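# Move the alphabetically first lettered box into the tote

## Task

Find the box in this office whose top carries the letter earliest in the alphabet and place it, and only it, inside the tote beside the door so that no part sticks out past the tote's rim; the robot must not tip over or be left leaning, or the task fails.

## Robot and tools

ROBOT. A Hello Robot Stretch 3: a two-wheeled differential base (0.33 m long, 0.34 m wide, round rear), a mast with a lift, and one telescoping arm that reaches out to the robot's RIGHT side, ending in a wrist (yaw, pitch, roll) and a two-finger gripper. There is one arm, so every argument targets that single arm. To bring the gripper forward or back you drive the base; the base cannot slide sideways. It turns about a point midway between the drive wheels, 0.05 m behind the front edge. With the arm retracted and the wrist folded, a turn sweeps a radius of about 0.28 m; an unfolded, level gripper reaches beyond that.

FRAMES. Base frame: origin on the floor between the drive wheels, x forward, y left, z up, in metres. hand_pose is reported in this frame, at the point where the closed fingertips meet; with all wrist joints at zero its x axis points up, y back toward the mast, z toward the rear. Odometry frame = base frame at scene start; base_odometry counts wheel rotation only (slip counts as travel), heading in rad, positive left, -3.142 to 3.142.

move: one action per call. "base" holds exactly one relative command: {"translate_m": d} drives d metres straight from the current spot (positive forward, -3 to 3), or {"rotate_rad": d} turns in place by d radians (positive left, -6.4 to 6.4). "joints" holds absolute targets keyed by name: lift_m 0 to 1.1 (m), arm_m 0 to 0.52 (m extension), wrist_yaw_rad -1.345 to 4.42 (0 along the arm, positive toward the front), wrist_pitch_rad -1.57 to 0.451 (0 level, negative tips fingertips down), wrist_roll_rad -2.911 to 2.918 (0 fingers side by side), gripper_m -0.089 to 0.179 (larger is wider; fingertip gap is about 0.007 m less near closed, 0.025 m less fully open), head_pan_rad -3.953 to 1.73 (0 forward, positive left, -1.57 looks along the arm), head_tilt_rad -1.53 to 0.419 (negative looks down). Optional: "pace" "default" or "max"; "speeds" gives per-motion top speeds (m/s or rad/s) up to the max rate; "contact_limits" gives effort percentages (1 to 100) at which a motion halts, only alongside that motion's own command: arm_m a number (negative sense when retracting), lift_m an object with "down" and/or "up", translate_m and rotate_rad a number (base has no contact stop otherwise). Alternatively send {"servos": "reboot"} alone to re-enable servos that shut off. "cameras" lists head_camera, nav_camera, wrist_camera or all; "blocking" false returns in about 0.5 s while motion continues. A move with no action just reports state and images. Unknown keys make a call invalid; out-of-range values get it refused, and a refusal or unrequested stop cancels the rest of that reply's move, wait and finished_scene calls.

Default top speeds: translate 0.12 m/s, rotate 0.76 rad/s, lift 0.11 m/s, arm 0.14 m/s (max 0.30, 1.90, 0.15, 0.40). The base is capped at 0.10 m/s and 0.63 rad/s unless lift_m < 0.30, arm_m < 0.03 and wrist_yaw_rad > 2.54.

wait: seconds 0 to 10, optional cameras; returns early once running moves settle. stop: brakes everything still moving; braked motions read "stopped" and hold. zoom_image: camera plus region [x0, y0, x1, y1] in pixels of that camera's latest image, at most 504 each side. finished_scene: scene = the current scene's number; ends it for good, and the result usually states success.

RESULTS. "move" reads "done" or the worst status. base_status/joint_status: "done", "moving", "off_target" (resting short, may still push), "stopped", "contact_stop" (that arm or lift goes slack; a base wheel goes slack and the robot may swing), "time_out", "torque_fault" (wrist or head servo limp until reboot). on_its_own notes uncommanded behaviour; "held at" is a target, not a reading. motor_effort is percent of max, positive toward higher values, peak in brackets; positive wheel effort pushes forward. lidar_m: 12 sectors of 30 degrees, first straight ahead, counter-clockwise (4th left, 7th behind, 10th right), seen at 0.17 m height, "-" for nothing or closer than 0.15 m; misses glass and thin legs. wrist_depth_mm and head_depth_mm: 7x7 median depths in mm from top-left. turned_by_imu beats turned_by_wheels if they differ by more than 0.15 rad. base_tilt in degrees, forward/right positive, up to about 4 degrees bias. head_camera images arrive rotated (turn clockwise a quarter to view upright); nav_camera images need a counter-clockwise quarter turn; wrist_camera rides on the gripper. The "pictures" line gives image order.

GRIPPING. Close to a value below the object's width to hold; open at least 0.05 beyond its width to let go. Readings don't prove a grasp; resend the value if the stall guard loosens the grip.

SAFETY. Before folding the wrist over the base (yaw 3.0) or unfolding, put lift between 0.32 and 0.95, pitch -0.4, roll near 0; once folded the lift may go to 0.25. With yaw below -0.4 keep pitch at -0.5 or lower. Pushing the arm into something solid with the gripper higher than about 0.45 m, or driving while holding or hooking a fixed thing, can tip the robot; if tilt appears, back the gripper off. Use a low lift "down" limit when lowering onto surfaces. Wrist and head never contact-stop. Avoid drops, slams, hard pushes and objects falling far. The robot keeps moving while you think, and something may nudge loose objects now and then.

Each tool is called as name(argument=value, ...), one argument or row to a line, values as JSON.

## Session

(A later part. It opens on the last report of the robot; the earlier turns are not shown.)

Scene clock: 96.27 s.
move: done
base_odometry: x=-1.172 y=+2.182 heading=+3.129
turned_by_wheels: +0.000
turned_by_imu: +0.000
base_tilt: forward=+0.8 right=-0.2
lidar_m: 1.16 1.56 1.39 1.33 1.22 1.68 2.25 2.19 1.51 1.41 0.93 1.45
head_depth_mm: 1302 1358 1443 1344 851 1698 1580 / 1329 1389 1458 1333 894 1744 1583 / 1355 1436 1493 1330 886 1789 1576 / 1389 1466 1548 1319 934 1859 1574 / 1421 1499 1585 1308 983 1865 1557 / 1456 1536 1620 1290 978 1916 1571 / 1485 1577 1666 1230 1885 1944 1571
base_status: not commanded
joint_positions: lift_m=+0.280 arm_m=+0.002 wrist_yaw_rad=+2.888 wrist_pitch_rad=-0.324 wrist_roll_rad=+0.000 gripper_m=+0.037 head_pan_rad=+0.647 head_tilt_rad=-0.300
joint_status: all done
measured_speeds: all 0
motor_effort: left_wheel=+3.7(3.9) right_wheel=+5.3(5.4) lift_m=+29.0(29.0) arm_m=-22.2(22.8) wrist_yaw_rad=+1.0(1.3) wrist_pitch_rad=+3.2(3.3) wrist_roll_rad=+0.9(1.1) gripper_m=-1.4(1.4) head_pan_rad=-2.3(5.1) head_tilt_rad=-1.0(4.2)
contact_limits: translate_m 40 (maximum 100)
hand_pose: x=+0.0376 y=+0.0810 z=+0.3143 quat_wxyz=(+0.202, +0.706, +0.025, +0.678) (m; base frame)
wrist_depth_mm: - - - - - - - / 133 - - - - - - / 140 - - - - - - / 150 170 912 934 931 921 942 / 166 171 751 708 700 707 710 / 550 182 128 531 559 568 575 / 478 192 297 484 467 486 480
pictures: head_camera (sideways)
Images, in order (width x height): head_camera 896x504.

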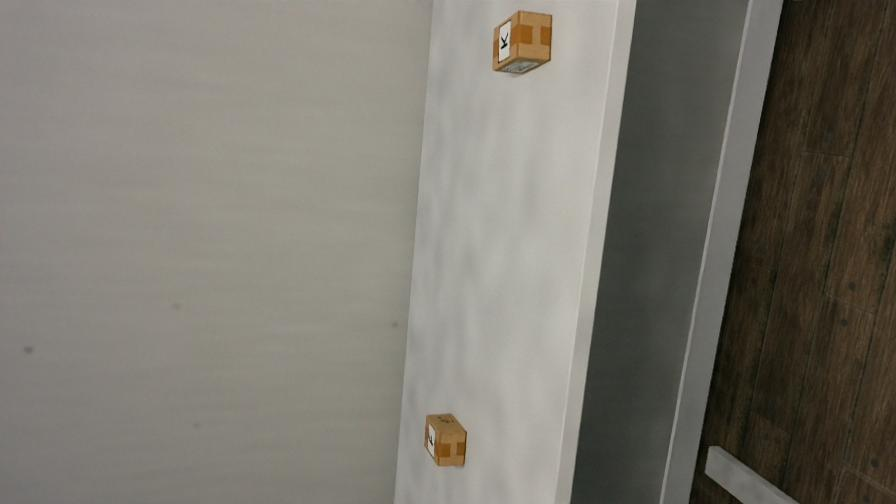

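zoom_image(
  camera="head_camera",
  region=[415, 405, 475, 475],
)

move(
  joints={"head_pan_rad":-1.55,"head_tilt_rad":-0.35},
  pace="max",
  cameras=["head_camera"],
)

Scaled by 7.200 from the camera's 896x504 image, which has a finer 1280x720 frame.

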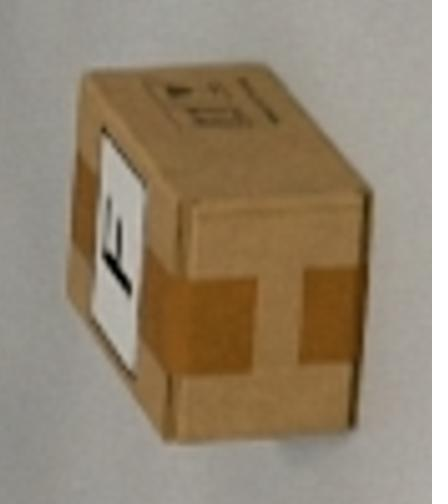

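Scene clock: 111.43 s.
move: done
base_odometry: x=-1.172 y=+2.182 heading=+3.129
turned_by_wheels: +0.000
turned_by_imu: +0.001
base_tilt: forward=+0.9 right=-0.2
lidar_m: 1.16 1.57 1.39 1.33 1.22 1.69 2.25 2.20 1.51 1.41 0.93 1.45
head_depth_mm: 1501 1614 1714 1026 2055 1862 1523 / 1434 1526 1608 1024 1917 1877 1517 / 1360 1452 1556 1021 1809 1853 1502 / 1302 1388 1469 1012 791 1805 1507 / 1249 1326 1394 1000 742 1730 1503 / 1199 1273 1351 916 705 1672 1499 / 1165 1224 1301 930 670 1572 1489
base_status: not commanded
joint_positions: lift_m=+0.280 arm_m=+0.002 wrist_yaw_rad=+2.888 wrist_pitch_rad=-0.324 wrist_roll_rad=+0.000 gripper_m=+0.037 head_pan_rad=-1.600 head_tilt_rad=-0.350
joint_status: all done
measured_speeds: all 0
motor_effort: left_wheel=+3.6(3.9) right_wheel=+5.2(5.7) lift_m=+27.6(28.3) arm_m=-21.9(22.5) wrist_yaw_rad=+0.9(1.4) wrist_pitch_rad=+2.9(3.4) wrist_roll_rad=+0.8(1.1) gripper_m=+0.4(1.0) head_pan_rad=+1.8(6.1) head_tilt_rad=-1.5(3.5)
contact_limits: translate_m 40 (maximum 100)
hand_pose: x=+0.0376 y=+0.0810 z=+0.3143 quat_wxyz=(+0.202, +0.706, +0.025, +0.678) (m; base frame)
wrist_depth_mm: - - - - - - - / 133 - - - - - - / 140 - - - - - - / 149 169 913 924 963 920 943 / 166 171 742 700 718 712 711 / 543 183 128 530 554 573 579 / 478 194 293 479 469 483 486
pictures: head_camera (sideways)
Images, in order (width x height): head_camera 896x504.

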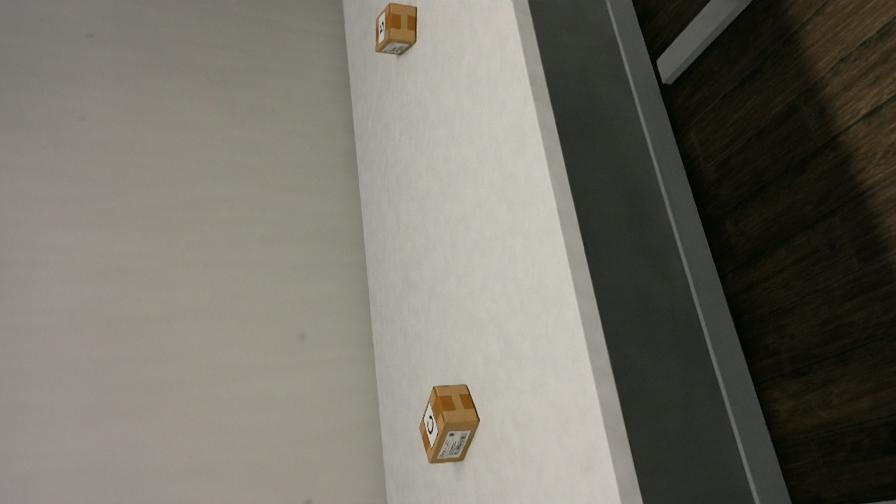

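zoom_image(
  camera="head_camera",
  region=[415, 390, 455, 460],
)

zoom_image(
  camera="head_camera",
  region=[370, 0, 420, 60],
)

Scaled by 7.200 from the camera's 896x504 image, which has a finer 1280x720 frame.

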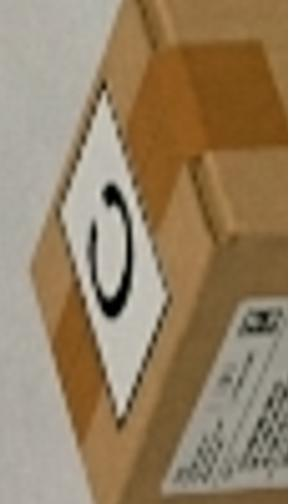

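Scaled by 8.400 from the camera's 896x504 image, which has a finer 1280x720 frame.

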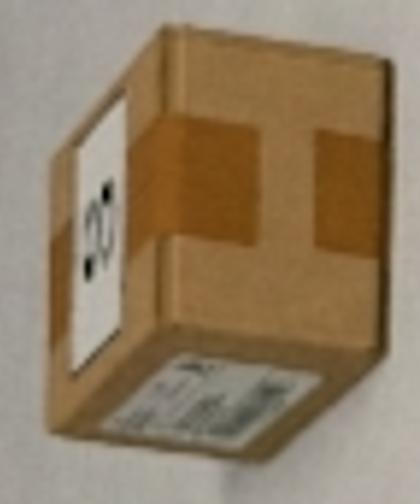

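move(
  joints={"lift_m":0.5,"wrist_pitch_rad":-0.4,"head_pan_rad":-1.2,"head_tilt_rad":-0.5},
  pace="max",
)

move(
  base={"rotate_rad":0.8},
  joints={"lift_m":1.08,"wrist_yaw_rad":0,"gripper_m":0.17},
  pace="max",
  cameras=["head_camera"],
)

Scene clock: 148.53 s.
move: done
base_odometry: x=-1.172 y=+2.182 heading=+3.129
turned_by_wheels: +0.000
turned_by_imu: +0.001
base_tilt: forward=+0.9 right=-0.1
lidar_m: 1.16 1.57 1.39 1.33 1.22 1.69 2.25 2.19 1.52 1.41 0.93 1.45
head_depth_mm: 1172 1273 1077 718 1713 1616 1356 / 1168 1269 1073 718 1723 1610 1348 / 1163 1266 1068 719 1703 1589 1331 / 1171 1260 1062 711 1665 1554 1346 / 1165 1259 1060 709 1664 1549 1336 / 1163 1250 1343 708 1680 1587 1336 / 1159 1254 1379 1500 1676 1596 1339
base_status: not commanded
joint_positions: lift_m=+0.500 arm_m=+0.002 wrist_yaw_rad=+2.888 wrist_pitch_rad=-0.415 wrist_roll_rad=+0.000 gripper_m=+0.037 head_pan_rad=-1.192 head_tilt_rad=-0.501
joint_status: all done
measured_speeds: all 0
motor_effort: left_wheel=+3.9(3.9) right_wheel=+5.1(5.4) lift_m=+29.2(32.8) arm_m=-21.7(22.0) wrist_yaw_rad=+0.9(1.3) wrist_pitch_rad=+2.6(6.4) wrist_roll_rad=+0.7(1.1) gripper_m=+0.5(1.1) head_pan_rad=-2.9(4.7) head_tilt_rad=-3.4(5.3)
contact_limits: translate_m 40 (maximum 100)
hand_pose: x=+0.0350 y=+0.0708 z=+0.5132 quat_wxyz=(+0.232, +0.704, +0.058, +0.668) (m; base frame)
wrist_depth_mm: - - - - - - - / 135 - - - - - - / 145 174 - - - - - / 162 178 - - - - - / 908 181 - 962 926 920 908 / 762 199 127 737 746 782 782 / 663 653 657 669 658 671 670
pictures: none

Scene clock: 153.20 s.
move: done
base_odometry: x=-1.172 y=+2.182 heading=-2.355
turned_by_wheels: +0.799
turned_by_imu: +0.798
base_tilt: forward=+1.0 right=-0.2
lidar_m: 1.57 1.34 1.33 1.22 1.97 2.20 2.19 1.51 0.93 1.38 1.65 1.16
head_depth_mm: 1286 1366 1456 1557 1708 1618 1347 / 1381 1477 1586 1697 1849 1623 1338 / 1495 1602 1729 1890 1941 1597 1340 / 1617 1757 1907 2109 1994 1600 1333 / 1751 1860 2047 2235 1982 1595 1336 / 1650 1756 1912 2076 1988 1594 1324 / 1520 1621 1722 1855 1931 1577 1301
base_status: done
joint_positions: lift_m=+1.080 arm_m=+0.002 wrist_yaw_rad=+0.003 wrist_pitch_rad=-0.417 wrist_roll_rad=+0.000 gripper_m=+0.170 head_pan_rad=-1.200 head_tilt_rad=-0.501
joint_status: all done
measured_speeds: all 0
motor_effort: left_wheel=-10.6(13.9) right_wheel=+9.8(15.9) lift_m=+29.5(32.6) arm_m=-22.4(23.7) wrist_yaw_rad=-2.0(7.8) wrist_pitch_rad=+3.0(3.3) wrist_roll_rad=+0.8(1.2) gripper_m=+0.5(94.2) head_pan_rad=-2.7(4.2) head_tilt_rad=-1.5(3.0)
hand_pose: x=-0.0208 y=-0.3713 z=+1.0929 quat_wxyz=(+0.692, +0.148, -0.691, -0.146) (m; base frame)
wrist_depth_mm: - - - - - - - / - - - - - - - / - - - - - - 553 / - - - - - - - / - - - - 426 396 384 / - 125 - - - 136 353 / 112 - - - - - 108
pictures: head_camera (sideways)
Images, in order (width x height): head_camera 896x504.

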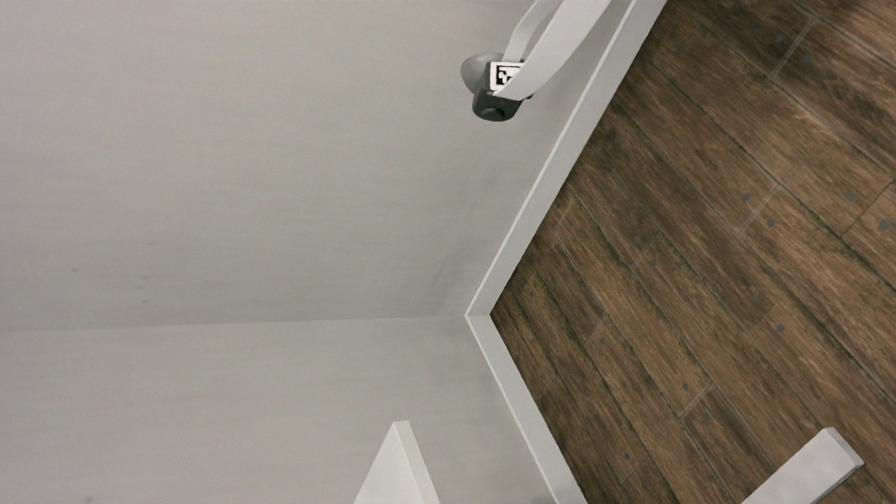

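move(
  base={"translate_m":-0.47},
  contact_limits={"translate_m":40},
  joints={"head_pan_rad":-1.55,"head_tilt_rad":-0.55,"wrist_pitch_rad":-0.3},
  cameras=["wrist_camera","head_camera"],
)

Scene clock: 161.90 s.
move: done
base_odometry: x=-0.840 y=+2.515 heading=-2.355
turned_by_wheels: +0.000
turned_by_imu: +0.002
base_tilt: forward=+1.0 right=-0.1
lidar_m: 1.85 1.68 1.34 1.54 1.97 1.75 1.75 1.09 1.23 0.90 1.48 1.56
head_depth_mm: 1004 - - - - - - / 1046 - - - - - - / 1089 1173 - 714 - - 1272 / 1140 1229 928 683 1701 1541 1298 / 1187 1287 922 590 1190 1376 1291 / 1234 1357 919 649 1833 1539 1286 / 1292 1427 1491 705 1869 1510 1302
base_status: done
joint_positions: lift_m=+1.080 arm_m=+0.002 wrist_yaw_rad=+0.003 wrist_pitch_rad=-0.322 wrist_roll_rad=+0.000 gripper_m=+0.170 head_pan_rad=-1.550 head_tilt_rad=-0.550
joint_status: all done
measured_speeds: all 0
motor_effort: left_wheel=-8.0(17.3) right_wheel=-0.8(8.2) lift_m=+22.9(27.3) arm_m=-19.7(21.9) wrist_yaw_rad=-1.7(2.6) wrist_pitch_rad=+3.7(5.5) wrist_roll_rad=+0.8(1.2) gripper_m=+0.4(1.4) head_pan_rad=+3.0(4.7) head_tilt_rad=-2.9(4.6)
contact_limits: translate_m 40 (maximum 100)
hand_pose: x=-0.0208 y=-0.3822 z=+1.1149 quat_wxyz=(+0.698, +0.115, -0.697, -0.112) (m; base frame)
wrist_depth_mm: - - - - - - - / - - - - - - - / - - - - - - - / - - - 577 - - - / - - - - - - - / - 125 375 375 377 135 351 / 112 - - 323 317 306 108
pictures: head_camera (sideways), wrist_camera
Images, in order (width x height): head_camera 896x504, wrist_camera 644x364.

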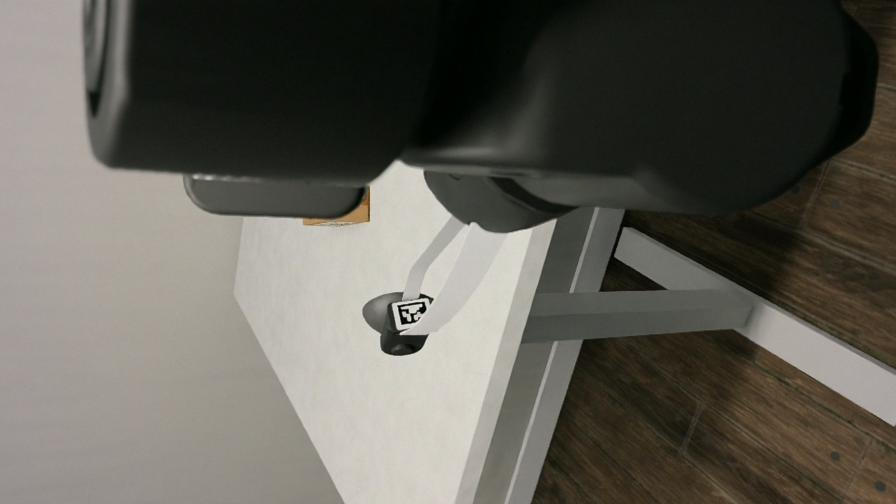

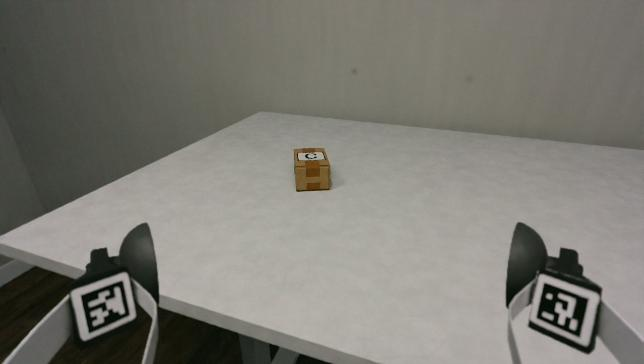

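move(
  base={"translate_m":0.032},
  joints={"lift_m":0.945,"arm_m":0.3},
  pace="max",
  contact_limits={"lift_m":{"down":15}},
  cameras=["wrist_camera"],
)

Scene clock: 166.60 s.
move: done
base_odometry: x=-0.863 y=+2.492 heading=-2.355
turned_by_wheels: +0.000
turned_by_imu: +0.001
base_tilt: forward=+0.8 right=-0.2
lidar_m: 1.83 1.66 1.33 1.54 2.01 1.78 1.78 1.11 1.24 0.90 1.49 1.54
head_depth_mm: 1027 1112 399 399 540 1551 1311 / 1067 1149 394 401 560 1536 1299 / 1102 1196 501 434 1636 1524 1292 / 1145 1232 923 625 1674 1499 1299 / 1196 1307 925 650 1699 1453 1272 / 1237 1373 917 674 1850 1530 1286 / 1298 1434 1553 705 1880 1520 1298
base_status: done
joint_positions: lift_m=+0.945 arm_m=+0.300 wrist_yaw_rad=+0.002 wrist_pitch_rad=-0.320 wrist_roll_rad=+0.000 gripper_m=+0.170 head_pan_rad=-1.550 head_tilt_rad=-0.551
joint_status: all done
measured_speeds: all 0
motor_effort: left_wheel=+0.7(9.1) right_wheel=+8.0(12.2) lift_m=+23.1(23.1) arm_m=+20.4(26.2) wrist_yaw_rad=-1.6(2.2) wrist_pitch_rad=+3.3(3.8) wrist_roll_rad=+0.8(1.2) gripper_m=-0.3(1.5) head_pan_rad=+2.1(4.3) head_tilt_rad=-2.2(3.3)
contact_limits: lift_m down 15 (down: maximum 72; up: maximum 65)
hand_pose: x=-0.0210 y=-0.6807 z=+0.9803 quat_wxyz=(+0.699, +0.114, -0.698, -0.112) (m; base frame)
wrist_depth_mm: - - - - - - - / - - - - - - - / - 418 421 273 - - - / 309 311 311 248 313 315 319 / 236 248 239 240 240 241 241 / 198 125 192 192 192 139 179 / 112 150 161 161 161 157 108
pictures: wrist_camera
Images, in order (width x height): wrist_camera 644x364.

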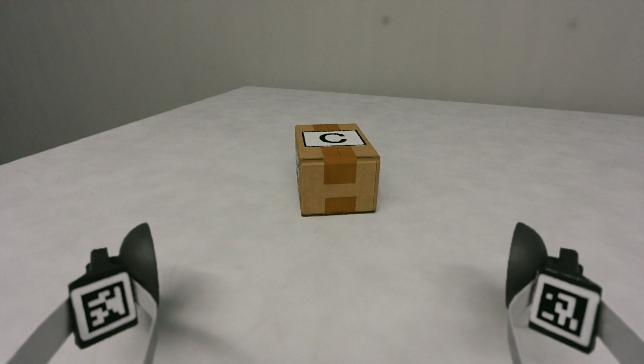

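move(
  joints={"arm_m":0.458,"lift_m":0.938},
  contact_limits={"arm_m":40},
  cameras=["wrist_camera"],
)

Scene clock: 171.57 s.
move: done
base_odometry: x=-0.863 y=+2.492 heading=-2.355
turned_by_wheels: +0.000
turned_by_imu: +0.001
base_tilt: forward=+1.0 right=-0.1
lidar_m: 1.82 1.66 1.33 1.54 2.00 1.78 1.79 1.11 1.24 0.90 1.49 1.54
head_depth_mm: 1029 1096 429 605 540 1541 1294 / 1062 1115 536 656 562 1541 1303 / 1109 1194 568 652 1654 1544 1300 / 1148 1236 923 652 1670 1486 1289 / 1192 1301 919 647 1713 1452 1275 / 1246 1372 918 676 1852 1527 1297 / 1298 1441 1530 706 1878 1524 1290
base_status: not commanded
joint_positions: lift_m=+0.938 arm_m=+0.458 wrist_yaw_rad=+0.002 wrist_pitch_rad=-0.320 wrist_roll_rad=+0.000 gripper_m=+0.170 head_pan_rad=-1.550 head_tilt_rad=-0.551
joint_status: all done
measured_speeds: all 0
motor_effort: left_wheel=+0.7(0.9) right_wheel=+8.0(8.4) lift_m=+21.2(27.9) arm_m=+22.9(26.4) wrist_yaw_rad=-1.2(1.8) wrist_pitch_rad=+3.2(3.9) wrist_roll_rad=+0.8(1.1) gripper_m=+0.4(1.3) head_pan_rad=+2.0(3.1) head_tilt_rad=-0.4(2.4)
contact_limits: arm_m 40 (drawing in: default 40, maximum 55; extending or still: default 49, maximum 70)
hand_pose: x=-0.0210 y=-0.8387 z=+0.9733 quat_wxyz=(+0.699, +0.114, -0.698, -0.112) (m; base frame)
wrist_depth_mm: - - - - - - - / - - - - - - - / - 391 399 395 404 401 403 / 295 295 297 296 298 299 302 / 223 234 225 141 216 226 227 / 179 125 181 114 118 139 170 / 111 147 147 95 100 148 108
pictures: wrist_camera
Images, in order (width x height): wrist_camera 644x364.

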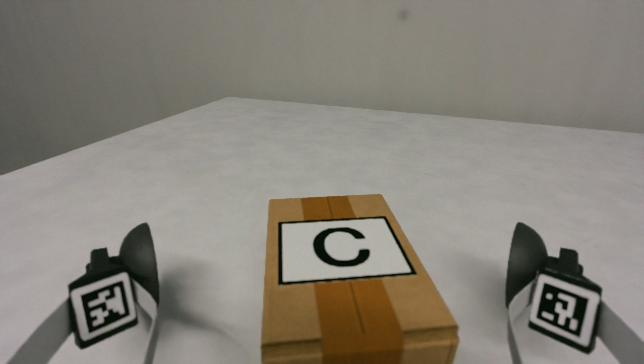

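move(
  joints={"gripper_m":0.025},
)

move(
  joints={"lift_m":1.03},
  pace="max",
)

move(
  joints={"arm_m":0.0},
  speeds={"arm_m":0.25},
  cameras=["wrist_camera"],
)

Scene clock: 176.83 s.
move: done
base_odometry: x=-0.863 y=+2.492 heading=-2.355
turned_by_wheels: +0.000
turned_by_imu: +0.001
base_tilt: forward=+0.7 right=-0.1
lidar_m: 1.82 1.66 1.33 1.54 2.00 1.78 1.78 1.11 1.24 0.90 1.49 1.54
head_depth_mm: 1030 1099 429 605 542 1542 1298 / 1059 1111 536 656 558 1548 1300 / 1099 1189 567 650 1640 1537 1297 / 1152 1240 921 651 1669 1498 1291 / 1185 1301 921 652 1713 1460 1258 / 1243 1375 919 676 1836 1539 1293 / 1300 1430 1544 705 1863 1518 1294
base_status: not commanded
joint_positions: lift_m=+0.938 arm_m=+0.458 wrist_yaw_rad=+0.002 wrist_pitch_rad=-0.320 wrist_roll_rad=+0.000 gripper_m=+0.027 head_pan_rad=-1.550 head_tilt_rad=-0.551
joint_status: all done
measured_speeds: all 0
motor_effort: left_wheel=+0.6(1.0) right_wheel=+7.9(8.6) lift_m=+22.5(22.7) arm_m=+3.5(11.3) wrist_yaw_rad=-1.2(2.0) wrist_pitch_rad=+3.6(3.8) wrist_roll_rad=+0.7(1.2) gripper_m=-32.2(99.8) head_pan_rad=-0.1(2.7) head_tilt_rad=+1.0(2.2)
contact_limits: arm_m 40 (drawing in: default 40, maximum 55; extending or still: default 49, maximum 70)
hand_pose: x=-0.0210 y=-0.8387 z=+0.9733 quat_wxyz=(+0.699, +0.114, -0.698, -0.112) (m; base frame)
wrist_depth_mm: - - - - - - - / - - - - - - - / - 396 391 399 402 404 410 / 295 294 296 297 298 299 303 / 223 224 155 140 155 227 228 / 180 181 125 114 118 170 183 / 151 143 100 99 102 144 153
pictures: none

Scene clock: 178.23 s.
move: done
base_odometry: x=-0.863 y=+2.492 heading=-2.355
turned_by_wheels: +0.000
turned_by_imu: +0.000
base_tilt: forward=+0.9 right=-0.3
lidar_m: 1.83 1.66 1.33 1.54 2.00 1.78 1.78 1.11 1.24 0.90 1.49 1.54
head_depth_mm: 1006 500 932 656 543 1541 1293 / 1035 486 926 655 560 1537 1293 / 1096 516 826 652 1641 1534 1299 / 1144 1231 921 651 1686 1500 1298 / 1192 1299 923 648 1700 1449 1276 / 1242 1369 917 675 1842 1531 1294 / 1305 1437 1548 706 1872 1519 1288
base_status: not commanded
joint_positions: lift_m=+1.030 arm_m=+0.458 wrist_yaw_rad=+0.002 wrist_pitch_rad=-0.324 wrist_roll_rad=+0.000 gripper_m=+0.030 head_pan_rad=-1.550 head_tilt_rad=-0.551
joint_status: all done
measured_speeds: all 0
motor_effort: left_wheel=+0.6(1.0) right_wheel=+8.1(8.4) lift_m=+31.0(32.5) arm_m=-2.0(3.5) wrist_yaw_rad=-1.6(2.0) wrist_pitch_rad=+4.0(4.6) wrist_roll_rad=+0.9(1.1) gripper_m=-17.7(32.9) head_pan_rad=+0.9(2.2) head_tilt_rad=+2.0(2.6)
contact_limits: arm_m 40 (drawing in: default 40, maximum 55; extending or still: default 49, maximum 70)
hand_pose: x=-0.0210 y=-0.8382 z=+1.0643 quat_wxyz=(+0.698, +0.115, -0.697, -0.114) (m; base frame)
wrist_depth_mm: - - - - - - - / - - - - - - - / - - - - - - - / - - - - - - - / - 374 151 143 154 381 382 / 300 302 125 114 119 287 305 / 260 237 99 99 102 241 256
pictures: none

Scene clock: 182.13 s.
move: done
base_odometry: x=-0.863 y=+2.492 heading=-2.355
turned_by_wheels: +0.000
turned_by_imu: +0.001
base_tilt: forward=+1.1 right=-0.3
lidar_m: 1.82 1.66 1.33 1.55 1.99 1.78 1.78 1.11 1.24 0.90 1.48 1.54
head_depth_mm: 1024 1114 936 - - - - / 1063 1152 993 - - - - / 1102 1194 989 - - - - / 1149 1236 927 653 1238 1489 1297 / 1186 1314 918 652 1723 1450 1268 / 1251 1378 921 676 1836 1532 1290 / 1294 1432 1548 707 1860 1538 1292
base_status: not commanded
joint_positions: lift_m=+1.030 arm_m=+0.002 wrist_yaw_rad=+0.002 wrist_pitch_rad=-0.324 wrist_roll_rad=+0.000 gripper_m=+0.030 head_pan_rad=-1.550 head_tilt_rad=-0.550
joint_status: all done
joint sent to its limit — arm_m, lower limit.
measured_speeds: all 0
motor_effort: left_wheel=+0.6(1.0) right_wheel=+7.8(8.7) lift_m=+22.1(31.1) arm_m=-23.4(25.9) wrist_yaw_rad=-1.8(2.0) wrist_pitch_rad=+4.3(4.7) wrist_roll_rad=+1.0(1.1) gripper_m=-16.8(18.2) head_pan_rad=+1.0(2.1) head_tilt_rad=+1.2(3.5)
hand_pose: x=-0.0210 y=-0.3819 z=+1.0642 quat_wxyz=(+0.698, +0.115, -0.697, -0.114) (m; base frame)
wrist_depth_mm: - - - - - - - / - - - - - - - / - - - - - - - / - - - - - - - / 414 380 151 143 152 381 384 / - - 125 114 120 286 311 / - - 99 99 102 251 257
pictures: wrist_camera
Images, in order (width x height): wrist_camera 644x364.

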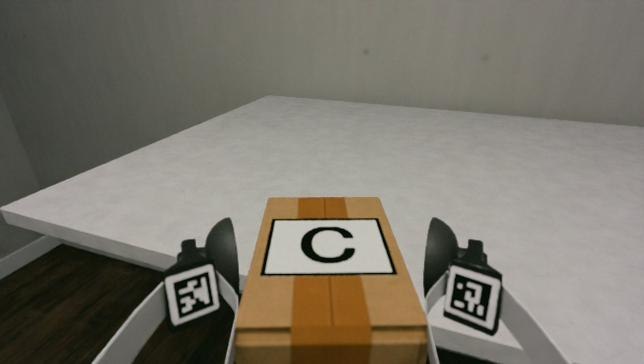

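move(
  joints={"wrist_yaw_rad":1.6,"wrist_pitch_rad":-0.4},
  base={"rotate_rad":-0.987},
  cameras=["wrist_camera"],
)

move(
  joints={"lift_m":0.6,"head_pan_rad":-3.14,"head_tilt_rad":-0.4},
  base={"translate_m":-0.3},
  pace="max",
  cameras=["nav_camera"],
)

move(
  joints={"wrist_yaw_rad":2.6},
  cameras=["wrist_camera"],
)

Scene clock: 208.60 s.
move: done
base_odometry: x=-0.863 y=+2.492 heading=+2.942
turned_by_wheels: -0.986
turned_by_imu: -0.983
base_tilt: forward=+1.1 right=+0.0
lidar_m: 1.56 1.54 1.80 1.66 1.78 1.55 1.94 1.78 1.79 1.11 1.24 0.89
head_depth_mm: 1525 1704 935 - - - - / 1431 1561 932 - - - - / 1335 1422 929 713 - - - / 1260 1339 872 652 1819 1624 - / 1183 1277 875 651 1737 1624 - / 1124 1201 918 646 1623 1623 - / 1064 1151 915 646 535 - -
base_status: done
joint_positions: lift_m=+1.030 arm_m=+0.002 wrist_yaw_rad=+1.597 wrist_pitch_rad=-0.422 wrist_roll_rad=+0.000 gripper_m=+0.030 head_pan_rad=-1.550 head_tilt_rad=-0.550
joint_status: all done
measured_speeds: all 0
motor_effort: left_wheel=+11.8(15.1) right_wheel=-9.8(14.0) lift_m=+24.6(24.9) arm_m=-23.0(23.6) wrist_yaw_rad=+3.6(6.0) wrist_pitch_rad=+3.7(7.0) wrist_roll_rad=+1.0(1.1) gripper_m=-17.2(17.3) head_pan_rad=-0.1(1.7) head_tilt_rad=+2.0(3.3)
hand_pose: x=+0.2025 y=-0.1411 z=+1.0418 quat_wxyz=(+0.589, +0.598, -0.376, +0.392) (m; base frame)
wrist_depth_mm: - - - - - - - / - - - - - - - / - - - - - - - / - - - - 412 401 382 / - - 153 143 146 331 321 / - - 125 115 119 125 276 / - - 99 99 102 - -
pictures: wrist_camera
Images, in order (width x height): wrist_camera 644x364.

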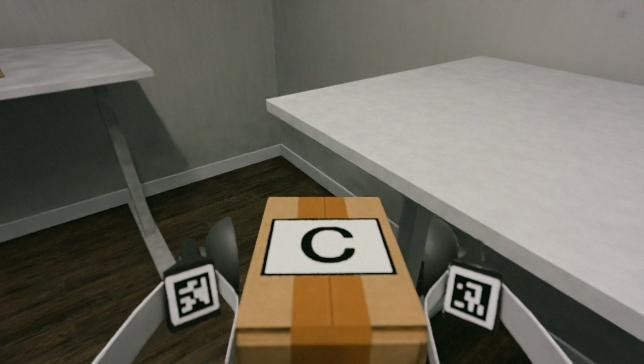

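Scene clock: 212.57 s.
move: done
base_odometry: x=-0.569 y=+2.432 heading=+2.942
turned_by_wheels: +0.000
turned_by_imu: +0.001
base_tilt: forward=+1.1 right=-0.3
lidar_m: 1.79 1.80 1.92 1.68 1.60 1.27 1.68 1.54 1.56 1.12 1.42 1.18
head_depth_mm: 1960 2175 2399 2613 2312 1797 1447 / 1837 1973 2163 2368 2311 1786 1440 / 1701 1842 1996 2185 2249 1771 1436 / 1610 1726 1861 2009 2126 1757 1439 / 1528 1620 1730 1868 2036 1761 1429 / 1432 1532 1637 1732 1865 1753 1440 / 1360 1426 1518 1630 1753 1767 1433
base_status: done
joint_positions: lift_m=+0.600 arm_m=+0.002 wrist_yaw_rad=+1.597 wrist_pitch_rad=-0.424 wrist_roll_rad=+0.000 gripper_m=+0.030 head_pan_rad=-3.143 head_tilt_rad=-0.398
joint_status: all done
measured_speeds: all 0
motor_effort: left_wheel=-3.8(10.1) right_wheel=-3.8(14.0) lift_m=+22.1(23.7) arm_m=-22.2(23.5) wrist_yaw_rad=+3.7(4.2) wrist_pitch_rad=+4.2(4.5) wrist_roll_rad=+0.8(1.0) gripper_m=-16.6(17.5) head_pan_rad=+3.0(4.4) head_tilt_rad=-0.1(6.4)
hand_pose: x=+0.2022 y=-0.1411 z=+0.6114 quat_wxyz=(+0.589, +0.599, -0.375, +0.391) (m; base frame)
wrist_depth_mm: - - - - - - - / - - - - - - - / - - - - - - - / - - - - - - - / - - 154 143 151 - - / 900 864 125 114 119 843 911 / 784 725 99 99 102 715 779
pictures: nav_camera (sideways)
Images, in order (width x height): nav_camera 672x504.

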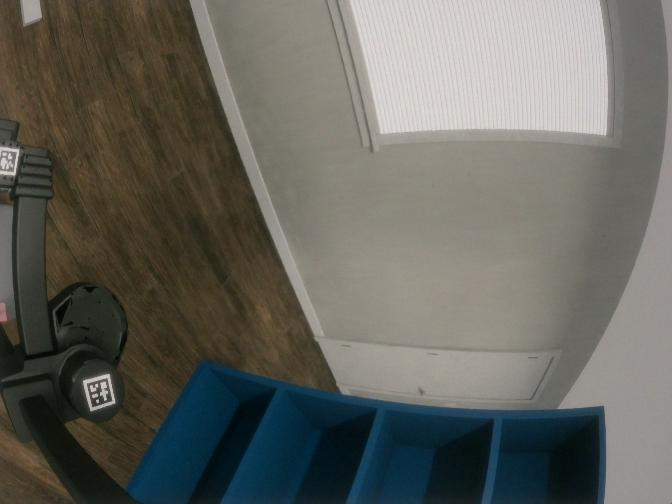

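Scene clock: 214.07 s.
move: done
base_odometry: x=-0.569 y=+2.432 heading=+2.942
turned_by_wheels: +0.000
turned_by_imu: +0.000
base_tilt: forward=+1.0 right=-0.1
lidar_m: 1.79 1.80 1.92 1.68 1.60 1.27 1.68 1.54 1.56 1.12 1.43 1.17
head_depth_mm: 1991 2171 2346 2583 2308 1792 1448 / 1828 1974 2163 2418 2328 1767 1448 / 1718 1850 2007 2170 2289 1796 1439 / 1609 1728 1861 2014 2122 1772 1441 / 1510 1623 1719 1864 2021 1768 1436 / 1442 1530 1611 1739 1887 1756 1431 / 1354 1438 1512 1639 1754 1748 1439
base_status: not commanded
joint_positions: lift_m=+0.600 arm_m=+0.002 wrist_yaw_rad=+2.597 wrist_pitch_rad=-0.424 wrist_roll_rad=+0.000 gripper_m=+0.030 head_pan_rad=-3.141 head_tilt_rad=-0.398
joint_status: all done
measured_speeds: all 0
motor_effort: left_wheel=-3.8(3.8) right_wheel=-3.7(4.6) lift_m=+21.8(22.4) arm_m=-22.3(22.9) wrist_yaw_rad=+3.4(6.0) wrist_pitch_rad=+4.3(4.6) wrist_roll_rad=+0.9(1.0) gripper_m=-15.9(17.1) head_pan_rad=+3.4(4.1) head_tilt_rad=-1.3(1.7)
hand_pose: x=+0.0947 y=+0.0445 z=+0.6114 quat_wxyz=(+0.330, +0.705, -0.043, +0.626) (m; base frame)
wrist_depth_mm: - - - - - - - / - - - - - - - / - - - - - - - / - - - - - - - / - - 153 143 151 - - / 880 847 125 114 120 819 907 / 209 719 99 99 102 726 770
pictures: wrist_camera
Images, in order (width x height): wrist_camera 644x364.

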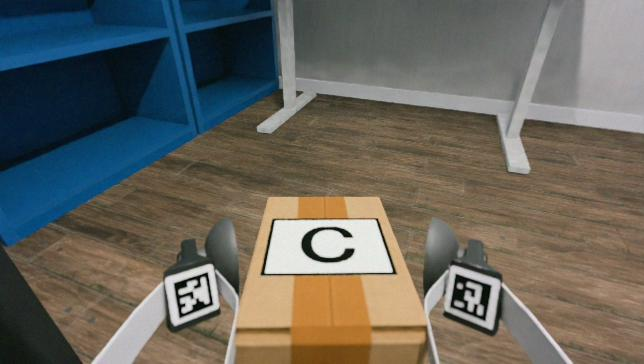

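move(
  joints={"lift_m":0.28},
  pace="max",
)

move(
  base={"translate_m":-1.375},
  pace="max",
  contact_limits={"translate_m":40},
)

move(
  base={"rotate_rad":-1.062},
  pace="max",
  cameras=["nav_camera"],
)

Scene clock: 220.80 s.
move: done
base_odometry: x=-0.569 y=+2.432 heading=+2.942
turned_by_wheels: +0.000
turned_by_imu: +0.001
base_tilt: forward=+1.0 right=-0.1
lidar_m: 1.79 1.80 1.92 1.68 1.60 1.27 1.68 1.54 1.56 1.11 1.42 1.17
head_depth_mm: 1977 2139 2360 2592 2317 1797 1454 / 1819 1970 2163 2365 2324 1768 1439 / 1705 1855 1995 2156 2237 1752 1441 / 1604 1727 1844 2039 2142 1767 1431 / 1507 1604 1715 1853 2003 1760 1430 / 1438 1539 1628 1749 1871 1768 1426 / 1352 1434 1522 1636 1763 1744 1440
base_status: not commanded
joint_positions: lift_m=+0.280 arm_m=+0.002 wrist_yaw_rad=+2.597 wrist_pitch_rad=-0.424 wrist_roll_rad=+0.000 gripper_m=+0.030 head_pan_rad=-3.140 head_tilt_rad=-0.400
joint_status: all done
measured_speeds: all 0
motor_effort: left_wheel=-3.6(3.8) right_wheel=-4.2(4.6) lift_m=+22.5(23.3) arm_m=-21.1(22.0) wrist_yaw_rad=+3.6(4.1) wrist_pitch_rad=+4.3(4.6) wrist_roll_rad=+0.8(1.1) gripper_m=-15.5(17.3) head_pan_rad=+3.5(4.2) head_tilt_rad=-1.5(3.6)
hand_pose: x=+0.0947 y=+0.0445 z=+0.2914 quat_wxyz=(+0.330, +0.705, -0.042, +0.626) (m; base frame)
wrist_depth_mm: - - - - - - - / - - - - - - - / - - - - - - - / 760 749 751 760 768 756 749 / 613 619 151 143 151 622 605 / 510 489 125 114 119 473 510 / 208 254 99 99 102 410 440
pictures: none

Scene clock: 226.77 s.
move: done
base_odometry: x=+0.779 y=+2.159 heading=+2.942
turned_by_wheels: +0.000
turned_by_imu: +0.003
base_tilt: forward=+1.0 right=-0.1
lidar_m: 2.51 2.81 0.58 0.62 2.49 0.77 0.51 0.47 0.47 0.59 1.22 1.87
head_depth_mm: 570 618 679 755 845 956 1113 / 528 572 624 686 761 852 968 / 494 533 578 630 690 768 860 / 465 499 534 582 632 697 775 / 438 467 500 540 585 637 701 / 415 440 470 503 543 589 644 / 393 417 442 471 506 546 592
base_status: done
joint_positions: lift_m=+0.280 arm_m=+0.002 wrist_yaw_rad=+2.597 wrist_pitch_rad=-0.424 wrist_roll_rad=+0.000 gripper_m=+0.030 head_pan_rad=-3.140 head_tilt_rad=-0.401
joint_status: not commanded
measured_speeds: all 0
motor_effort: left_wheel=-6.0(14.6) right_wheel=-1.4(12.7) lift_m=+28.1(28.1) arm_m=-20.5(21.5) wrist_yaw_rad=+2.8(4.0) wrist_pitch_rad=+4.0(4.6) wrist_roll_rad=+0.7(1.2) gripper_m=-16.7(17.4) head_pan_rad=+1.7(4.4) head_tilt_rad=+0.4(2.5)
contact_limits: translate_m 40 (maximum 100)
hand_pose: x=+0.0946 y=+0.0446 z=+0.2914 quat_wxyz=(+0.329, +0.705, -0.042, +0.626) (m; base frame)
wrist_depth_mm: - - - - - - - / - - - - - - - / - - - 943 - - - / 772 755 735 754 769 754 755 / 599 606 151 142 151 609 600 / 506 494 125 114 119 480 505 / 207 254 99 99 102 419 437
pictures: none

Scene clock: 228.53 s.
move: done
base_odometry: x=+0.779 y=+2.159 heading=+1.880
turned_by_wheels: -1.062
turned_by_imu: -1.058
base_tilt: forward=+1.0 right=-0.2
lidar_m: 1.20 1.87 2.51 2.82 0.58 0.62 2.50 0.78 0.51 0.47 0.47 0.59
head_depth_mm: 2195 2368 2544 2764 2325 1789 1450 / 2206 2353 2511 2739 2290 1762 1454 / 2185 2342 2500 2716 2328 1763 1443 / 2187 2317 2465 2700 2210 1767 1444 / 2151 2323 2470 2634 2251 1766 1432 / 2149 2272 2450 2640 2275 1763 1441 / 2071 1917 1940 1901 1912 1700 1436
base_status: done
joint_positions: lift_m=+0.280 arm_m=+0.002 wrist_yaw_rad=+2.597 wrist_pitch_rad=-0.424 wrist_roll_rad=+0.000 gripper_m=+0.030 head_pan_rad=-3.140 head_tilt_rad=-0.401
joint_status: not commanded
measured_speeds: all 0
motor_effort: left_wheel=+8.7(17.5) right_wheel=-7.5(16.0) lift_m=+29.2(29.6) arm_m=-22.8(23.6) wrist_yaw_rad=+3.3(3.4) wrist_pitch_rad=+4.3(4.6) wrist_roll_rad=+0.8(1.1) gripper_m=-16.1(17.4) head_pan_rad=+1.2(3.9) head_tilt_rad=+1.9(2.8)
hand_pose: x=+0.0946 y=+0.0446 z=+0.2914 quat_wxyz=(+0.329, +0.705, -0.042, +0.626) (m; base frame)
wrist_depth_mm: - - - - - - - / - - - - - - - / - - - - - - - / 754 737 761 754 771 759 748 / 608 613 150 143 151 610 600 / 508 490 125 115 119 479 512 / 208 256 98 99 102 412 441
pictures: nav_camera (sideways)
Images, in order (width x height): nav_camera 672x504.

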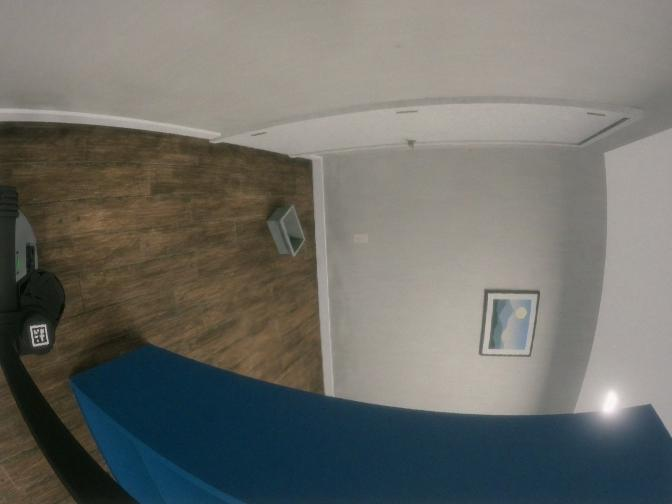

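move(
  base={"translate_m":-1.36},
  pace="max",
  contact_limits={"translate_m":40},
)

move(
  base={"rotate_rad":-1.29},
  joints={"head_pan_rad":-1.57,"head_tilt_rad":-0.9,"lift_m":0.5},
  pace="max",
  cameras=["nav_camera","head_camera"],
)

Scene clock: 246.47 s.
move: done
base_odometry: x=+1.193 y=+0.864 heading=+1.880
turned_by_wheels: +0.000
turned_by_imu: +0.004
base_tilt: forward=+1.1 right=-0.2
lidar_m: 1.69 0.65 0.72 1.47 1.93 1.26 1.16 1.03 0.69 0.62 0.66 0.82
head_depth_mm: 1006 1082 1171 1267 1372 1503 1449 / 1008 1076 1153 1255 1349 1486 1444 / 1001 1067 1140 1240 1349 1480 1435 / 991 1055 1142 1232 1340 1464 1439 / 988 1046 1132 1219 1324 1441 1444 / 981 1041 1121 1210 1315 1435 1438 / 970 1036 1117 1206 1300 1417 1435
base_status: done
joint_positions: lift_m=+0.280 arm_m=+0.002 wrist_yaw_rad=+2.597 wrist_pitch_rad=-0.424 wrist_roll_rad=+0.000 gripper_m=+0.030 head_pan_rad=-3.140 head_tilt_rad=-0.399
joint_status: not commanded
measured_speeds: all 0
motor_effort: left_wheel=-4.8(15.2) right_wheel=+0.1(14.3) lift_m=+23.6(31.0) arm_m=-12.8(19.4) wrist_yaw_rad=+2.8(3.9) wrist_pitch_rad=+4.1(4.6) wrist_roll_rad=+0.8(1.1) gripper_m=-15.7(17.3) head_pan_rad=+2.2(3.4) head_tilt_rad=+1.5(4.9)
contact_limits: translate_m 40 (maximum 100)
hand_pose: x=+0.0946 y=+0.0446 z=+0.2914 quat_wxyz=(+0.329, +0.705, -0.042, +0.626) (m; base frame)
wrist_depth_mm: - - - - 576 - - / - - - - 638 - - / - - - 945 689 943 - / 766 757 753 763 722 769 760 / 619 610 150 143 152 600 616 / 504 491 125 114 119 477 508 / 208 253 98 99 102 412 435
pictures: none

Scene clock: 249.13 s.
move: done
base_odometry: x=+1.193 y=+0.864 heading=+0.590
turned_by_wheels: -1.290
turned_by_imu: -1.285
base_tilt: forward=+0.8 right=-0.2
lidar_m: 0.62 0.72 1.11 0.77 0.67 0.97 2.53 1.44 1.16 1.16 0.79 0.64
head_depth_mm: 1028 1180 1385 1579 1419 1255 1136 / 1044 1204 1420 1588 1406 1247 494 / 1068 1235 1471 1617 1358 1230 511 / 1098 1275 1510 1622 1364 1233 564 / 1124 1307 1568 1621 1423 1259 1134 / 1152 1347 1576 1579 1418 1260 1129 / 1141 1240 1323 1382 1385 1262 1136
base_status: done
joint_positions: lift_m=+0.500 arm_m=+0.002 wrist_yaw_rad=+2.597 wrist_pitch_rad=-0.424 wrist_roll_rad=+0.000 gripper_m=+0.030 head_pan_rad=-1.561 head_tilt_rad=-0.900
joint_status: all done
measured_speeds: all 0
motor_effort: left_wheel=+7.8(16.7) right_wheel=-6.4(14.9) lift_m=+29.0(34.1) arm_m=-18.4(18.7) wrist_yaw_rad=+2.7(3.7) wrist_pitch_rad=+4.2(4.5) wrist_roll_rad=+0.8(1.1) gripper_m=-16.4(17.5) head_pan_rad=-3.1(5.3) head_tilt_rad=-4.2(7.3)
hand_pose: x=+0.0946 y=+0.0446 z=+0.5114 quat_wxyz=(+0.329, +0.705, -0.042, +0.626) (m; base frame)
wrist_depth_mm: - - - - - - 504 / - - - - - - 518 / - - - - - - 523 / - - - - - - 531 / - 930 154 143 151 - 529 / 740 733 125 114 119 121 544 / 208 633 99 99 102 628 537
pictures: head_camera (sideways), nav_camera (sideways)
Images, in order (width x height): head_camera 896x504, nav_camera 672x504.

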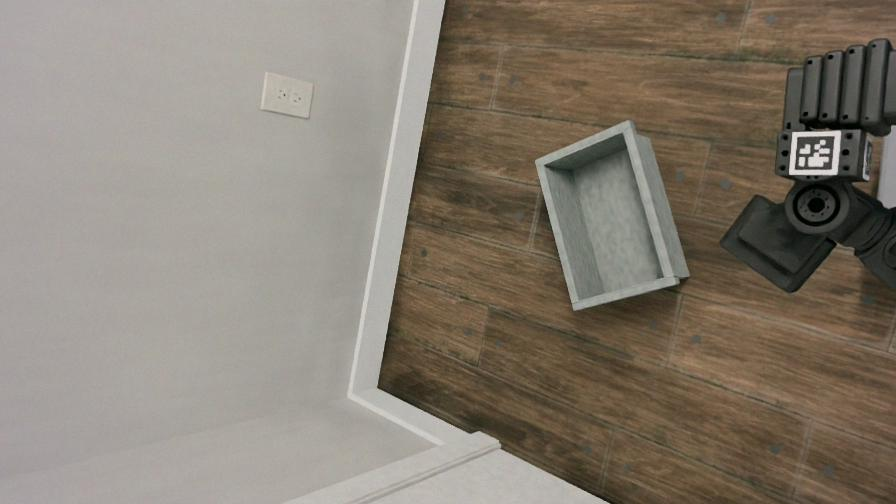

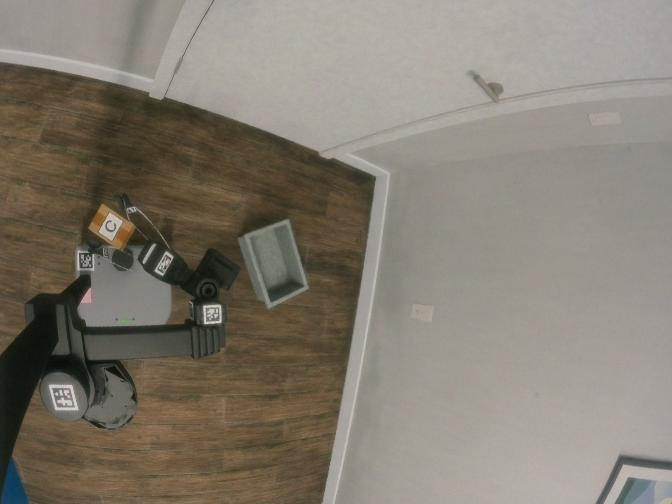

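move(
  joints={"wrist_yaw_rad":0},
)

move(
  joints={"arm_m":0.43,"wrist_pitch_rad":-1.55,"head_pan_rad":-1.57,"head_tilt_rad":-0.95},
  cameras=["head_camera","wrist_camera"],
)

Scene clock: 263.90 s.
move: done
base_odometry: x=+1.193 y=+0.864 heading=+0.590
turned_by_wheels: +0.000
turned_by_imu: +0.001
base_tilt: forward=+0.9 right=+0.0
lidar_m: 0.62 0.72 1.11 0.77 0.67 0.97 2.53 1.44 1.17 1.16 0.78 0.64
head_depth_mm: 1029 1175 1386 1574 1411 1254 1130 / 1056 1209 1425 1597 1413 1263 491 / 1074 1236 1470 1616 1360 764 515 / 1099 1275 1508 1621 1366 1203 1104 / 1127 1313 1573 1608 1415 1258 1133 / 1149 1345 1579 1619 1423 1254 1133 / 1149 1261 1346 1401 1382 1255 1126
base_status: not commanded
joint_positions: lift_m=+0.500 arm_m=+0.002 wrist_yaw_rad=+0.003 wrist_pitch_rad=-0.424 wrist_roll_rad=+0.000 gripper_m=+0.030 head_pan_rad=-1.570 head_tilt_rad=-0.900
joint_status: all done
measured_speeds: all 0
motor_effort: left_wheel=+7.7(8.0) right_wheel=-6.2(6.8) lift_m=+22.2(25.5) arm_m=-23.2(23.6) wrist_yaw_rad=-2.4(7.4) wrist_pitch_rad=+4.3(4.5) wrist_roll_rad=+0.8(1.1) gripper_m=-15.7(17.3) head_pan_rad=-2.4(4.2) head_tilt_rad=-4.6(5.2)
hand_pose: x=-0.0207 y=-0.3704 z=+0.5114 quat_wxyz=(+0.692, +0.150, -0.691, -0.148) (m; base frame)
wrist_depth_mm: 570 - - - - - - / 594 - - - 859 - - / 654 - - - - - - / 687 - - - - - - / - 831 153 142 151 931 911 / 670 124 125 114 119 726 785 / - 626 99 99 102 624 661
pictures: none

Scene clock: 268.23 s.
move: done
base_odometry: x=+1.193 y=+0.864 heading=+0.590
turned_by_wheels: +0.000
turned_by_imu: +0.001
base_tilt: forward=+0.9 right=-0.1
lidar_m: 0.62 0.72 1.12 0.77 0.67 0.97 2.52 1.44 1.17 1.16 0.78 0.64
head_depth_mm: 1050 1219 1438 1554 1387 1231 1108 / 1079 1248 1434 724 621 544 488 / 1103 1278 1435 836 1350 1243 989 / 1124 1307 1592 1548 1346 1235 1093 / 1151 1348 1638 1561 1366 1234 1126 / 1178 1387 1623 1555 1386 1234 1130 / 1174 1276 1358 1416 1388 1237 1130
base_status: not commanded
joint_positions: lift_m=+0.500 arm_m=+0.430 wrist_yaw_rad=+0.003 wrist_pitch_rad=-1.544 wrist_roll_rad=+0.000 gripper_m=+0.030 head_pan_rad=-1.570 head_tilt_rad=-0.950
joint_status: all done
measured_speeds: all 0
motor_effort: left_wheel=+7.7(8.0) right_wheel=-6.1(6.7) lift_m=+22.6(23.0) arm_m=+23.3(26.8) wrist_yaw_rad=-2.1(2.8) wrist_pitch_rad=-1.1(4.7) wrist_roll_rad=+0.8(1.1) gripper_m=-16.3(17.4) head_pan_rad=-3.0(4.8) head_tilt_rad=-6.1(6.6)
hand_pose: x=-0.0217 y=-0.5577 z=+0.3819 quat_wxyz=(+0.507, +0.494, -0.505, -0.493) (m; base frame)
wrist_depth_mm: 512 517 503 513 500 504 508 / 516 516 518 514 517 510 507 / 540 529 513 - 523 516 512 / 547 543 535 - 537 529 523 / 552 540 149 141 148 536 531 / 565 562 125 114 118 545 541 / 575 559 99 99 102 555 561
pictures: head_camera (sideways), wrist_camera
Images, in order (width x height): head_camera 896x504, wrist_camera 644x364.

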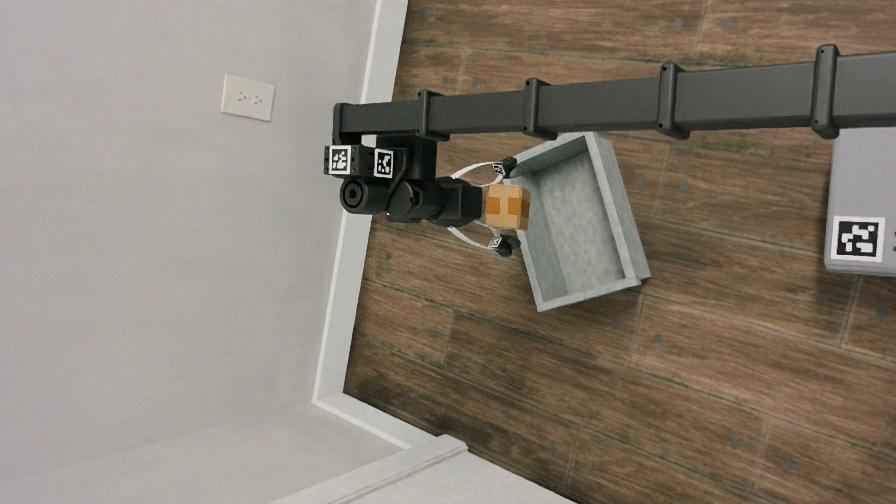

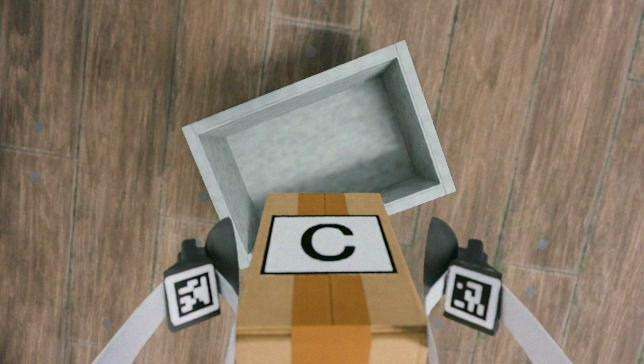

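move(
  joints={"arm_m":0.485},
)

move(
  joints={"lift_m":0.3},
  contact_limits={"lift_m":{"down":15}},
  cameras=["wrist_camera","head_camera"],
)

Scene clock: 274.40 s.
move: done
base_odometry: x=+1.193 y=+0.864 heading=+0.590
turned_by_wheels: +0.000
turned_by_imu: +0.001
base_tilt: forward=+0.9 right=-0.2
lidar_m: 0.62 0.71 1.11 0.77 0.67 0.97 2.52 1.44 1.17 1.16 0.79 0.64
head_depth_mm: 1047 1214 1446 1542 1374 1245 1109 / 1075 1247 1384 717 623 545 488 / 1096 1286 818 1022 1348 1237 984 / 1124 1311 1593 1554 1361 1239 1099 / 1146 1353 1637 1552 1362 1247 1120 / 1177 1390 1635 1563 1378 1238 1131 / 1175 1274 1351 1421 1389 1237 1117
base_status: not commanded
joint_positions: lift_m=+0.500 arm_m=+0.485 wrist_yaw_rad=+0.003 wrist_pitch_rad=-1.545 wrist_roll_rad=+0.000 gripper_m=+0.030 head_pan_rad=-1.570 head_tilt_rad=-0.950
joint_status: all done
measured_speeds: all 0
motor_effort: left_wheel=+7.9(8.0) right_wheel=-6.3(6.8) lift_m=+24.9(24.9) arm_m=+23.9(26.1) wrist_yaw_rad=-2.1(2.6) wrist_pitch_rad=-1.1(1.6) wrist_roll_rad=+0.8(1.3) gripper_m=-16.8(17.2) head_pan_rad=-2.3(3.9) head_tilt_rad=-4.9(6.3)
hand_pose: x=-0.0217 y=-0.6125 z=+0.3819 quat_wxyz=(+0.507, +0.494, -0.505, -0.493) (m; base frame)
wrist_depth_mm: 512 517 515 514 500 503 505 / 524 520 518 515 519 512 509 / 531 537 522 515 518 522 525 / 540 534 428 - 531 531 523 / 551 547 148 140 146 537 535 / 558 546 125 114 118 538 541 / 575 577 98 99 102 552 556
pictures: none

Scene clock: 277.07 s.
move: done
base_odometry: x=+1.193 y=+0.864 heading=+0.590
turned_by_wheels: +0.000
turned_by_imu: +0.000
base_tilt: forward=+1.0 right=+0.1
lidar_m: 0.62 0.71 1.11 0.77 0.67 0.97 2.53 1.44 1.17 0.59 0.78 0.64
head_depth_mm: 1056 1218 1459 1555 1371 1246 1122 / 1080 1250 1492 1523 1359 1192 694 / 1103 1280 1541 976 1312 1223 972 / 1122 1311 1582 1560 1365 1236 1097 / 1152 1354 1639 1564 1364 1246 1121 / 1188 1392 1619 1560 1379 1241 1127 / 1160 1275 1351 1421 1375 1239 1126
base_status: not commanded
joint_positions: lift_m=+0.300 arm_m=+0.485 wrist_yaw_rad=+0.003 wrist_pitch_rad=-1.545 wrist_roll_rad=+0.000 gripper_m=+0.030 head_pan_rad=-1.570 head_tilt_rad=-0.950
joint_status: all done
measured_speeds: all 0
motor_effort: left_wheel=+7.8(8.0) right_wheel=-6.3(6.9) lift_m=+21.4(23.5) arm_m=+20.9(23.7) wrist_yaw_rad=-2.3(2.6) wrist_pitch_rad=-1.2(1.6) wrist_roll_rad=+0.8(1.2) gripper_m=-15.5(17.3) head_pan_rad=-1.9(3.8) head_tilt_rad=-4.7(6.2)
contact_limits: lift_m down 15 (down: maximum 72; up: maximum 65)
hand_pose: x=-0.0217 y=-0.6125 z=+0.1819 quat_wxyz=(+0.507, +0.494, -0.505, -0.493) (m; base frame)
wrist_depth_mm: 332 326 323 325 319 317 316 / 333 330 331 326 242 324 324 / 339 337 334 253 - 332 328 / 345 272 - - - 333 332 / 351 - 147 140 144 225 338 / 354 124 125 114 118 125 349 / 362 121 99 99 102 350 352
pictures: head_camera (sideways), wrist_camera
Images, in order (width x height): head_camera 896x504, wrist_camera 644x364.

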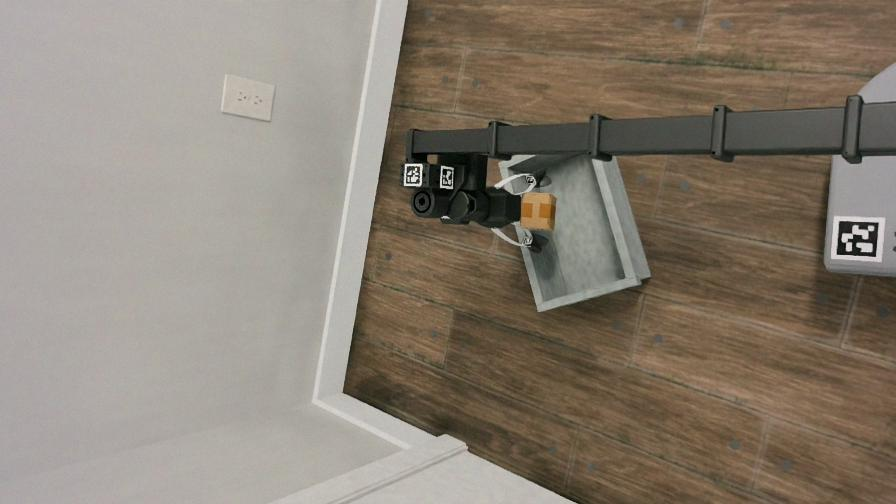

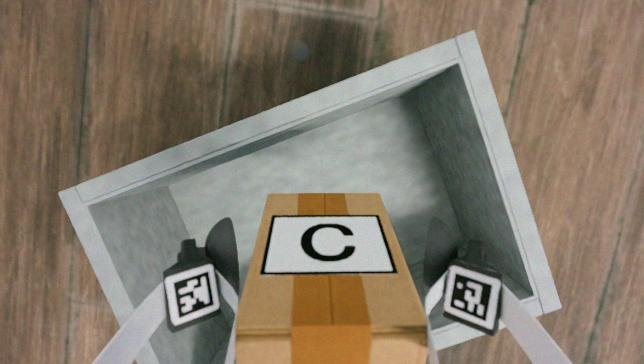

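move(
  joints={"lift_m":0.165},
  contact_limits={"lift_m":{"down":14}},
  speeds={"lift_m":0.05},
  cameras=["wrist_camera","head_camera"],
)

Scene clock: 283.83 s.
move: done
base_odometry: x=+1.193 y=+0.864 heading=+0.590
turned_by_wheels: +0.000
turned_by_imu: +0.001
base_tilt: forward=+0.9 right=-0.1
lidar_m: 0.62 0.72 1.11 0.77 0.67 0.97 2.53 1.44 1.17 1.16 0.78 0.64
head_depth_mm: 1045 1214 1439 1547 1377 1234 1122 / 1064 1256 1488 1558 1372 1224 1109 / 1092 1281 1553 1551 1211 1203 959 / 1118 1313 1580 1557 1339 1231 1091 / 1151 1354 1646 1565 1363 1246 1130 / 1174 1399 1643 1553 1376 1244 1123 / 1172 1279 1358 1422 1380 1250 1132
base_status: not commanded
joint_positions: lift_m=+0.165 arm_m=+0.485 wrist_yaw_rad=+0.003 wrist_pitch_rad=-1.545 wrist_roll_rad=+0.000 gripper_m=+0.030 head_pan_rad=-1.570 head_tilt_rad=-0.950
joint_status: all done
measured_speeds: all 0
motor_effort: left_wheel=+7.7(7.9) right_wheel=-6.1(6.9) lift_m=+21.3(23.4) arm_m=+15.0(18.2) wrist_yaw_rad=-2.2(2.7) wrist_pitch_rad=-1.3(1.5) wrist_roll_rad=+0.9(1.1) gripper_m=-16.5(17.4) head_pan_rad=-1.8(3.5) head_tilt_rad=-5.5(6.3)
contact_limits: lift_m down 14 (down: maximum 72; up: maximum 65)
hand_pose: x=-0.0217 y=-0.6125 z=+0.0469 quat_wxyz=(+0.507, +0.494, -0.505, -0.493) (m; base frame)
wrist_depth_mm: 199 197 196 83 88 137 - / 203 85 85 132 195 - - / - 86 150 185 199 - - / 140 155 - - - - - / - - 148 141 144 - - / - - 125 113 119 121 - / - 101 98 99 102 120 172
pictures: head_camera (sideways), wrist_camera
Images, in order (width x height): head_camera 896x504, wrist_camera 644x364.

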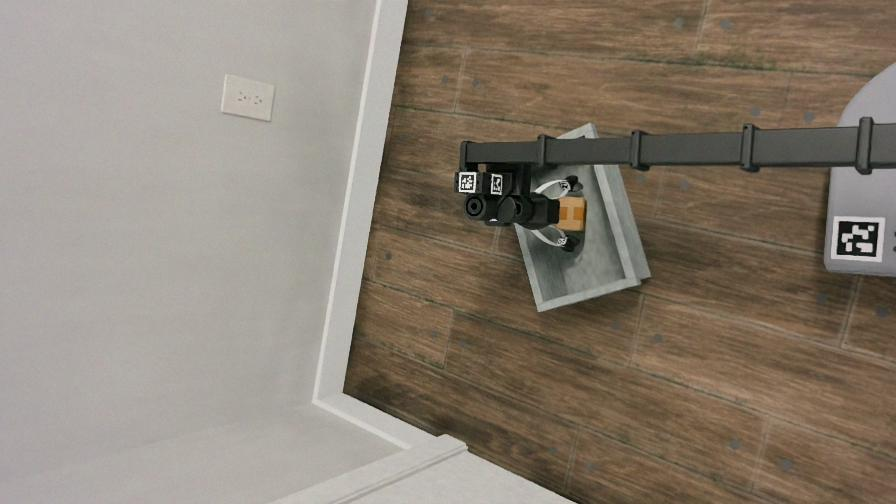

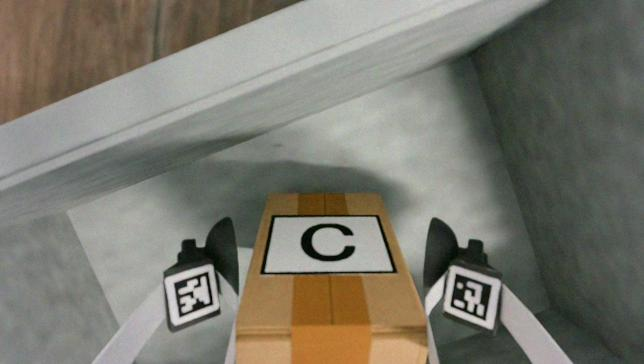

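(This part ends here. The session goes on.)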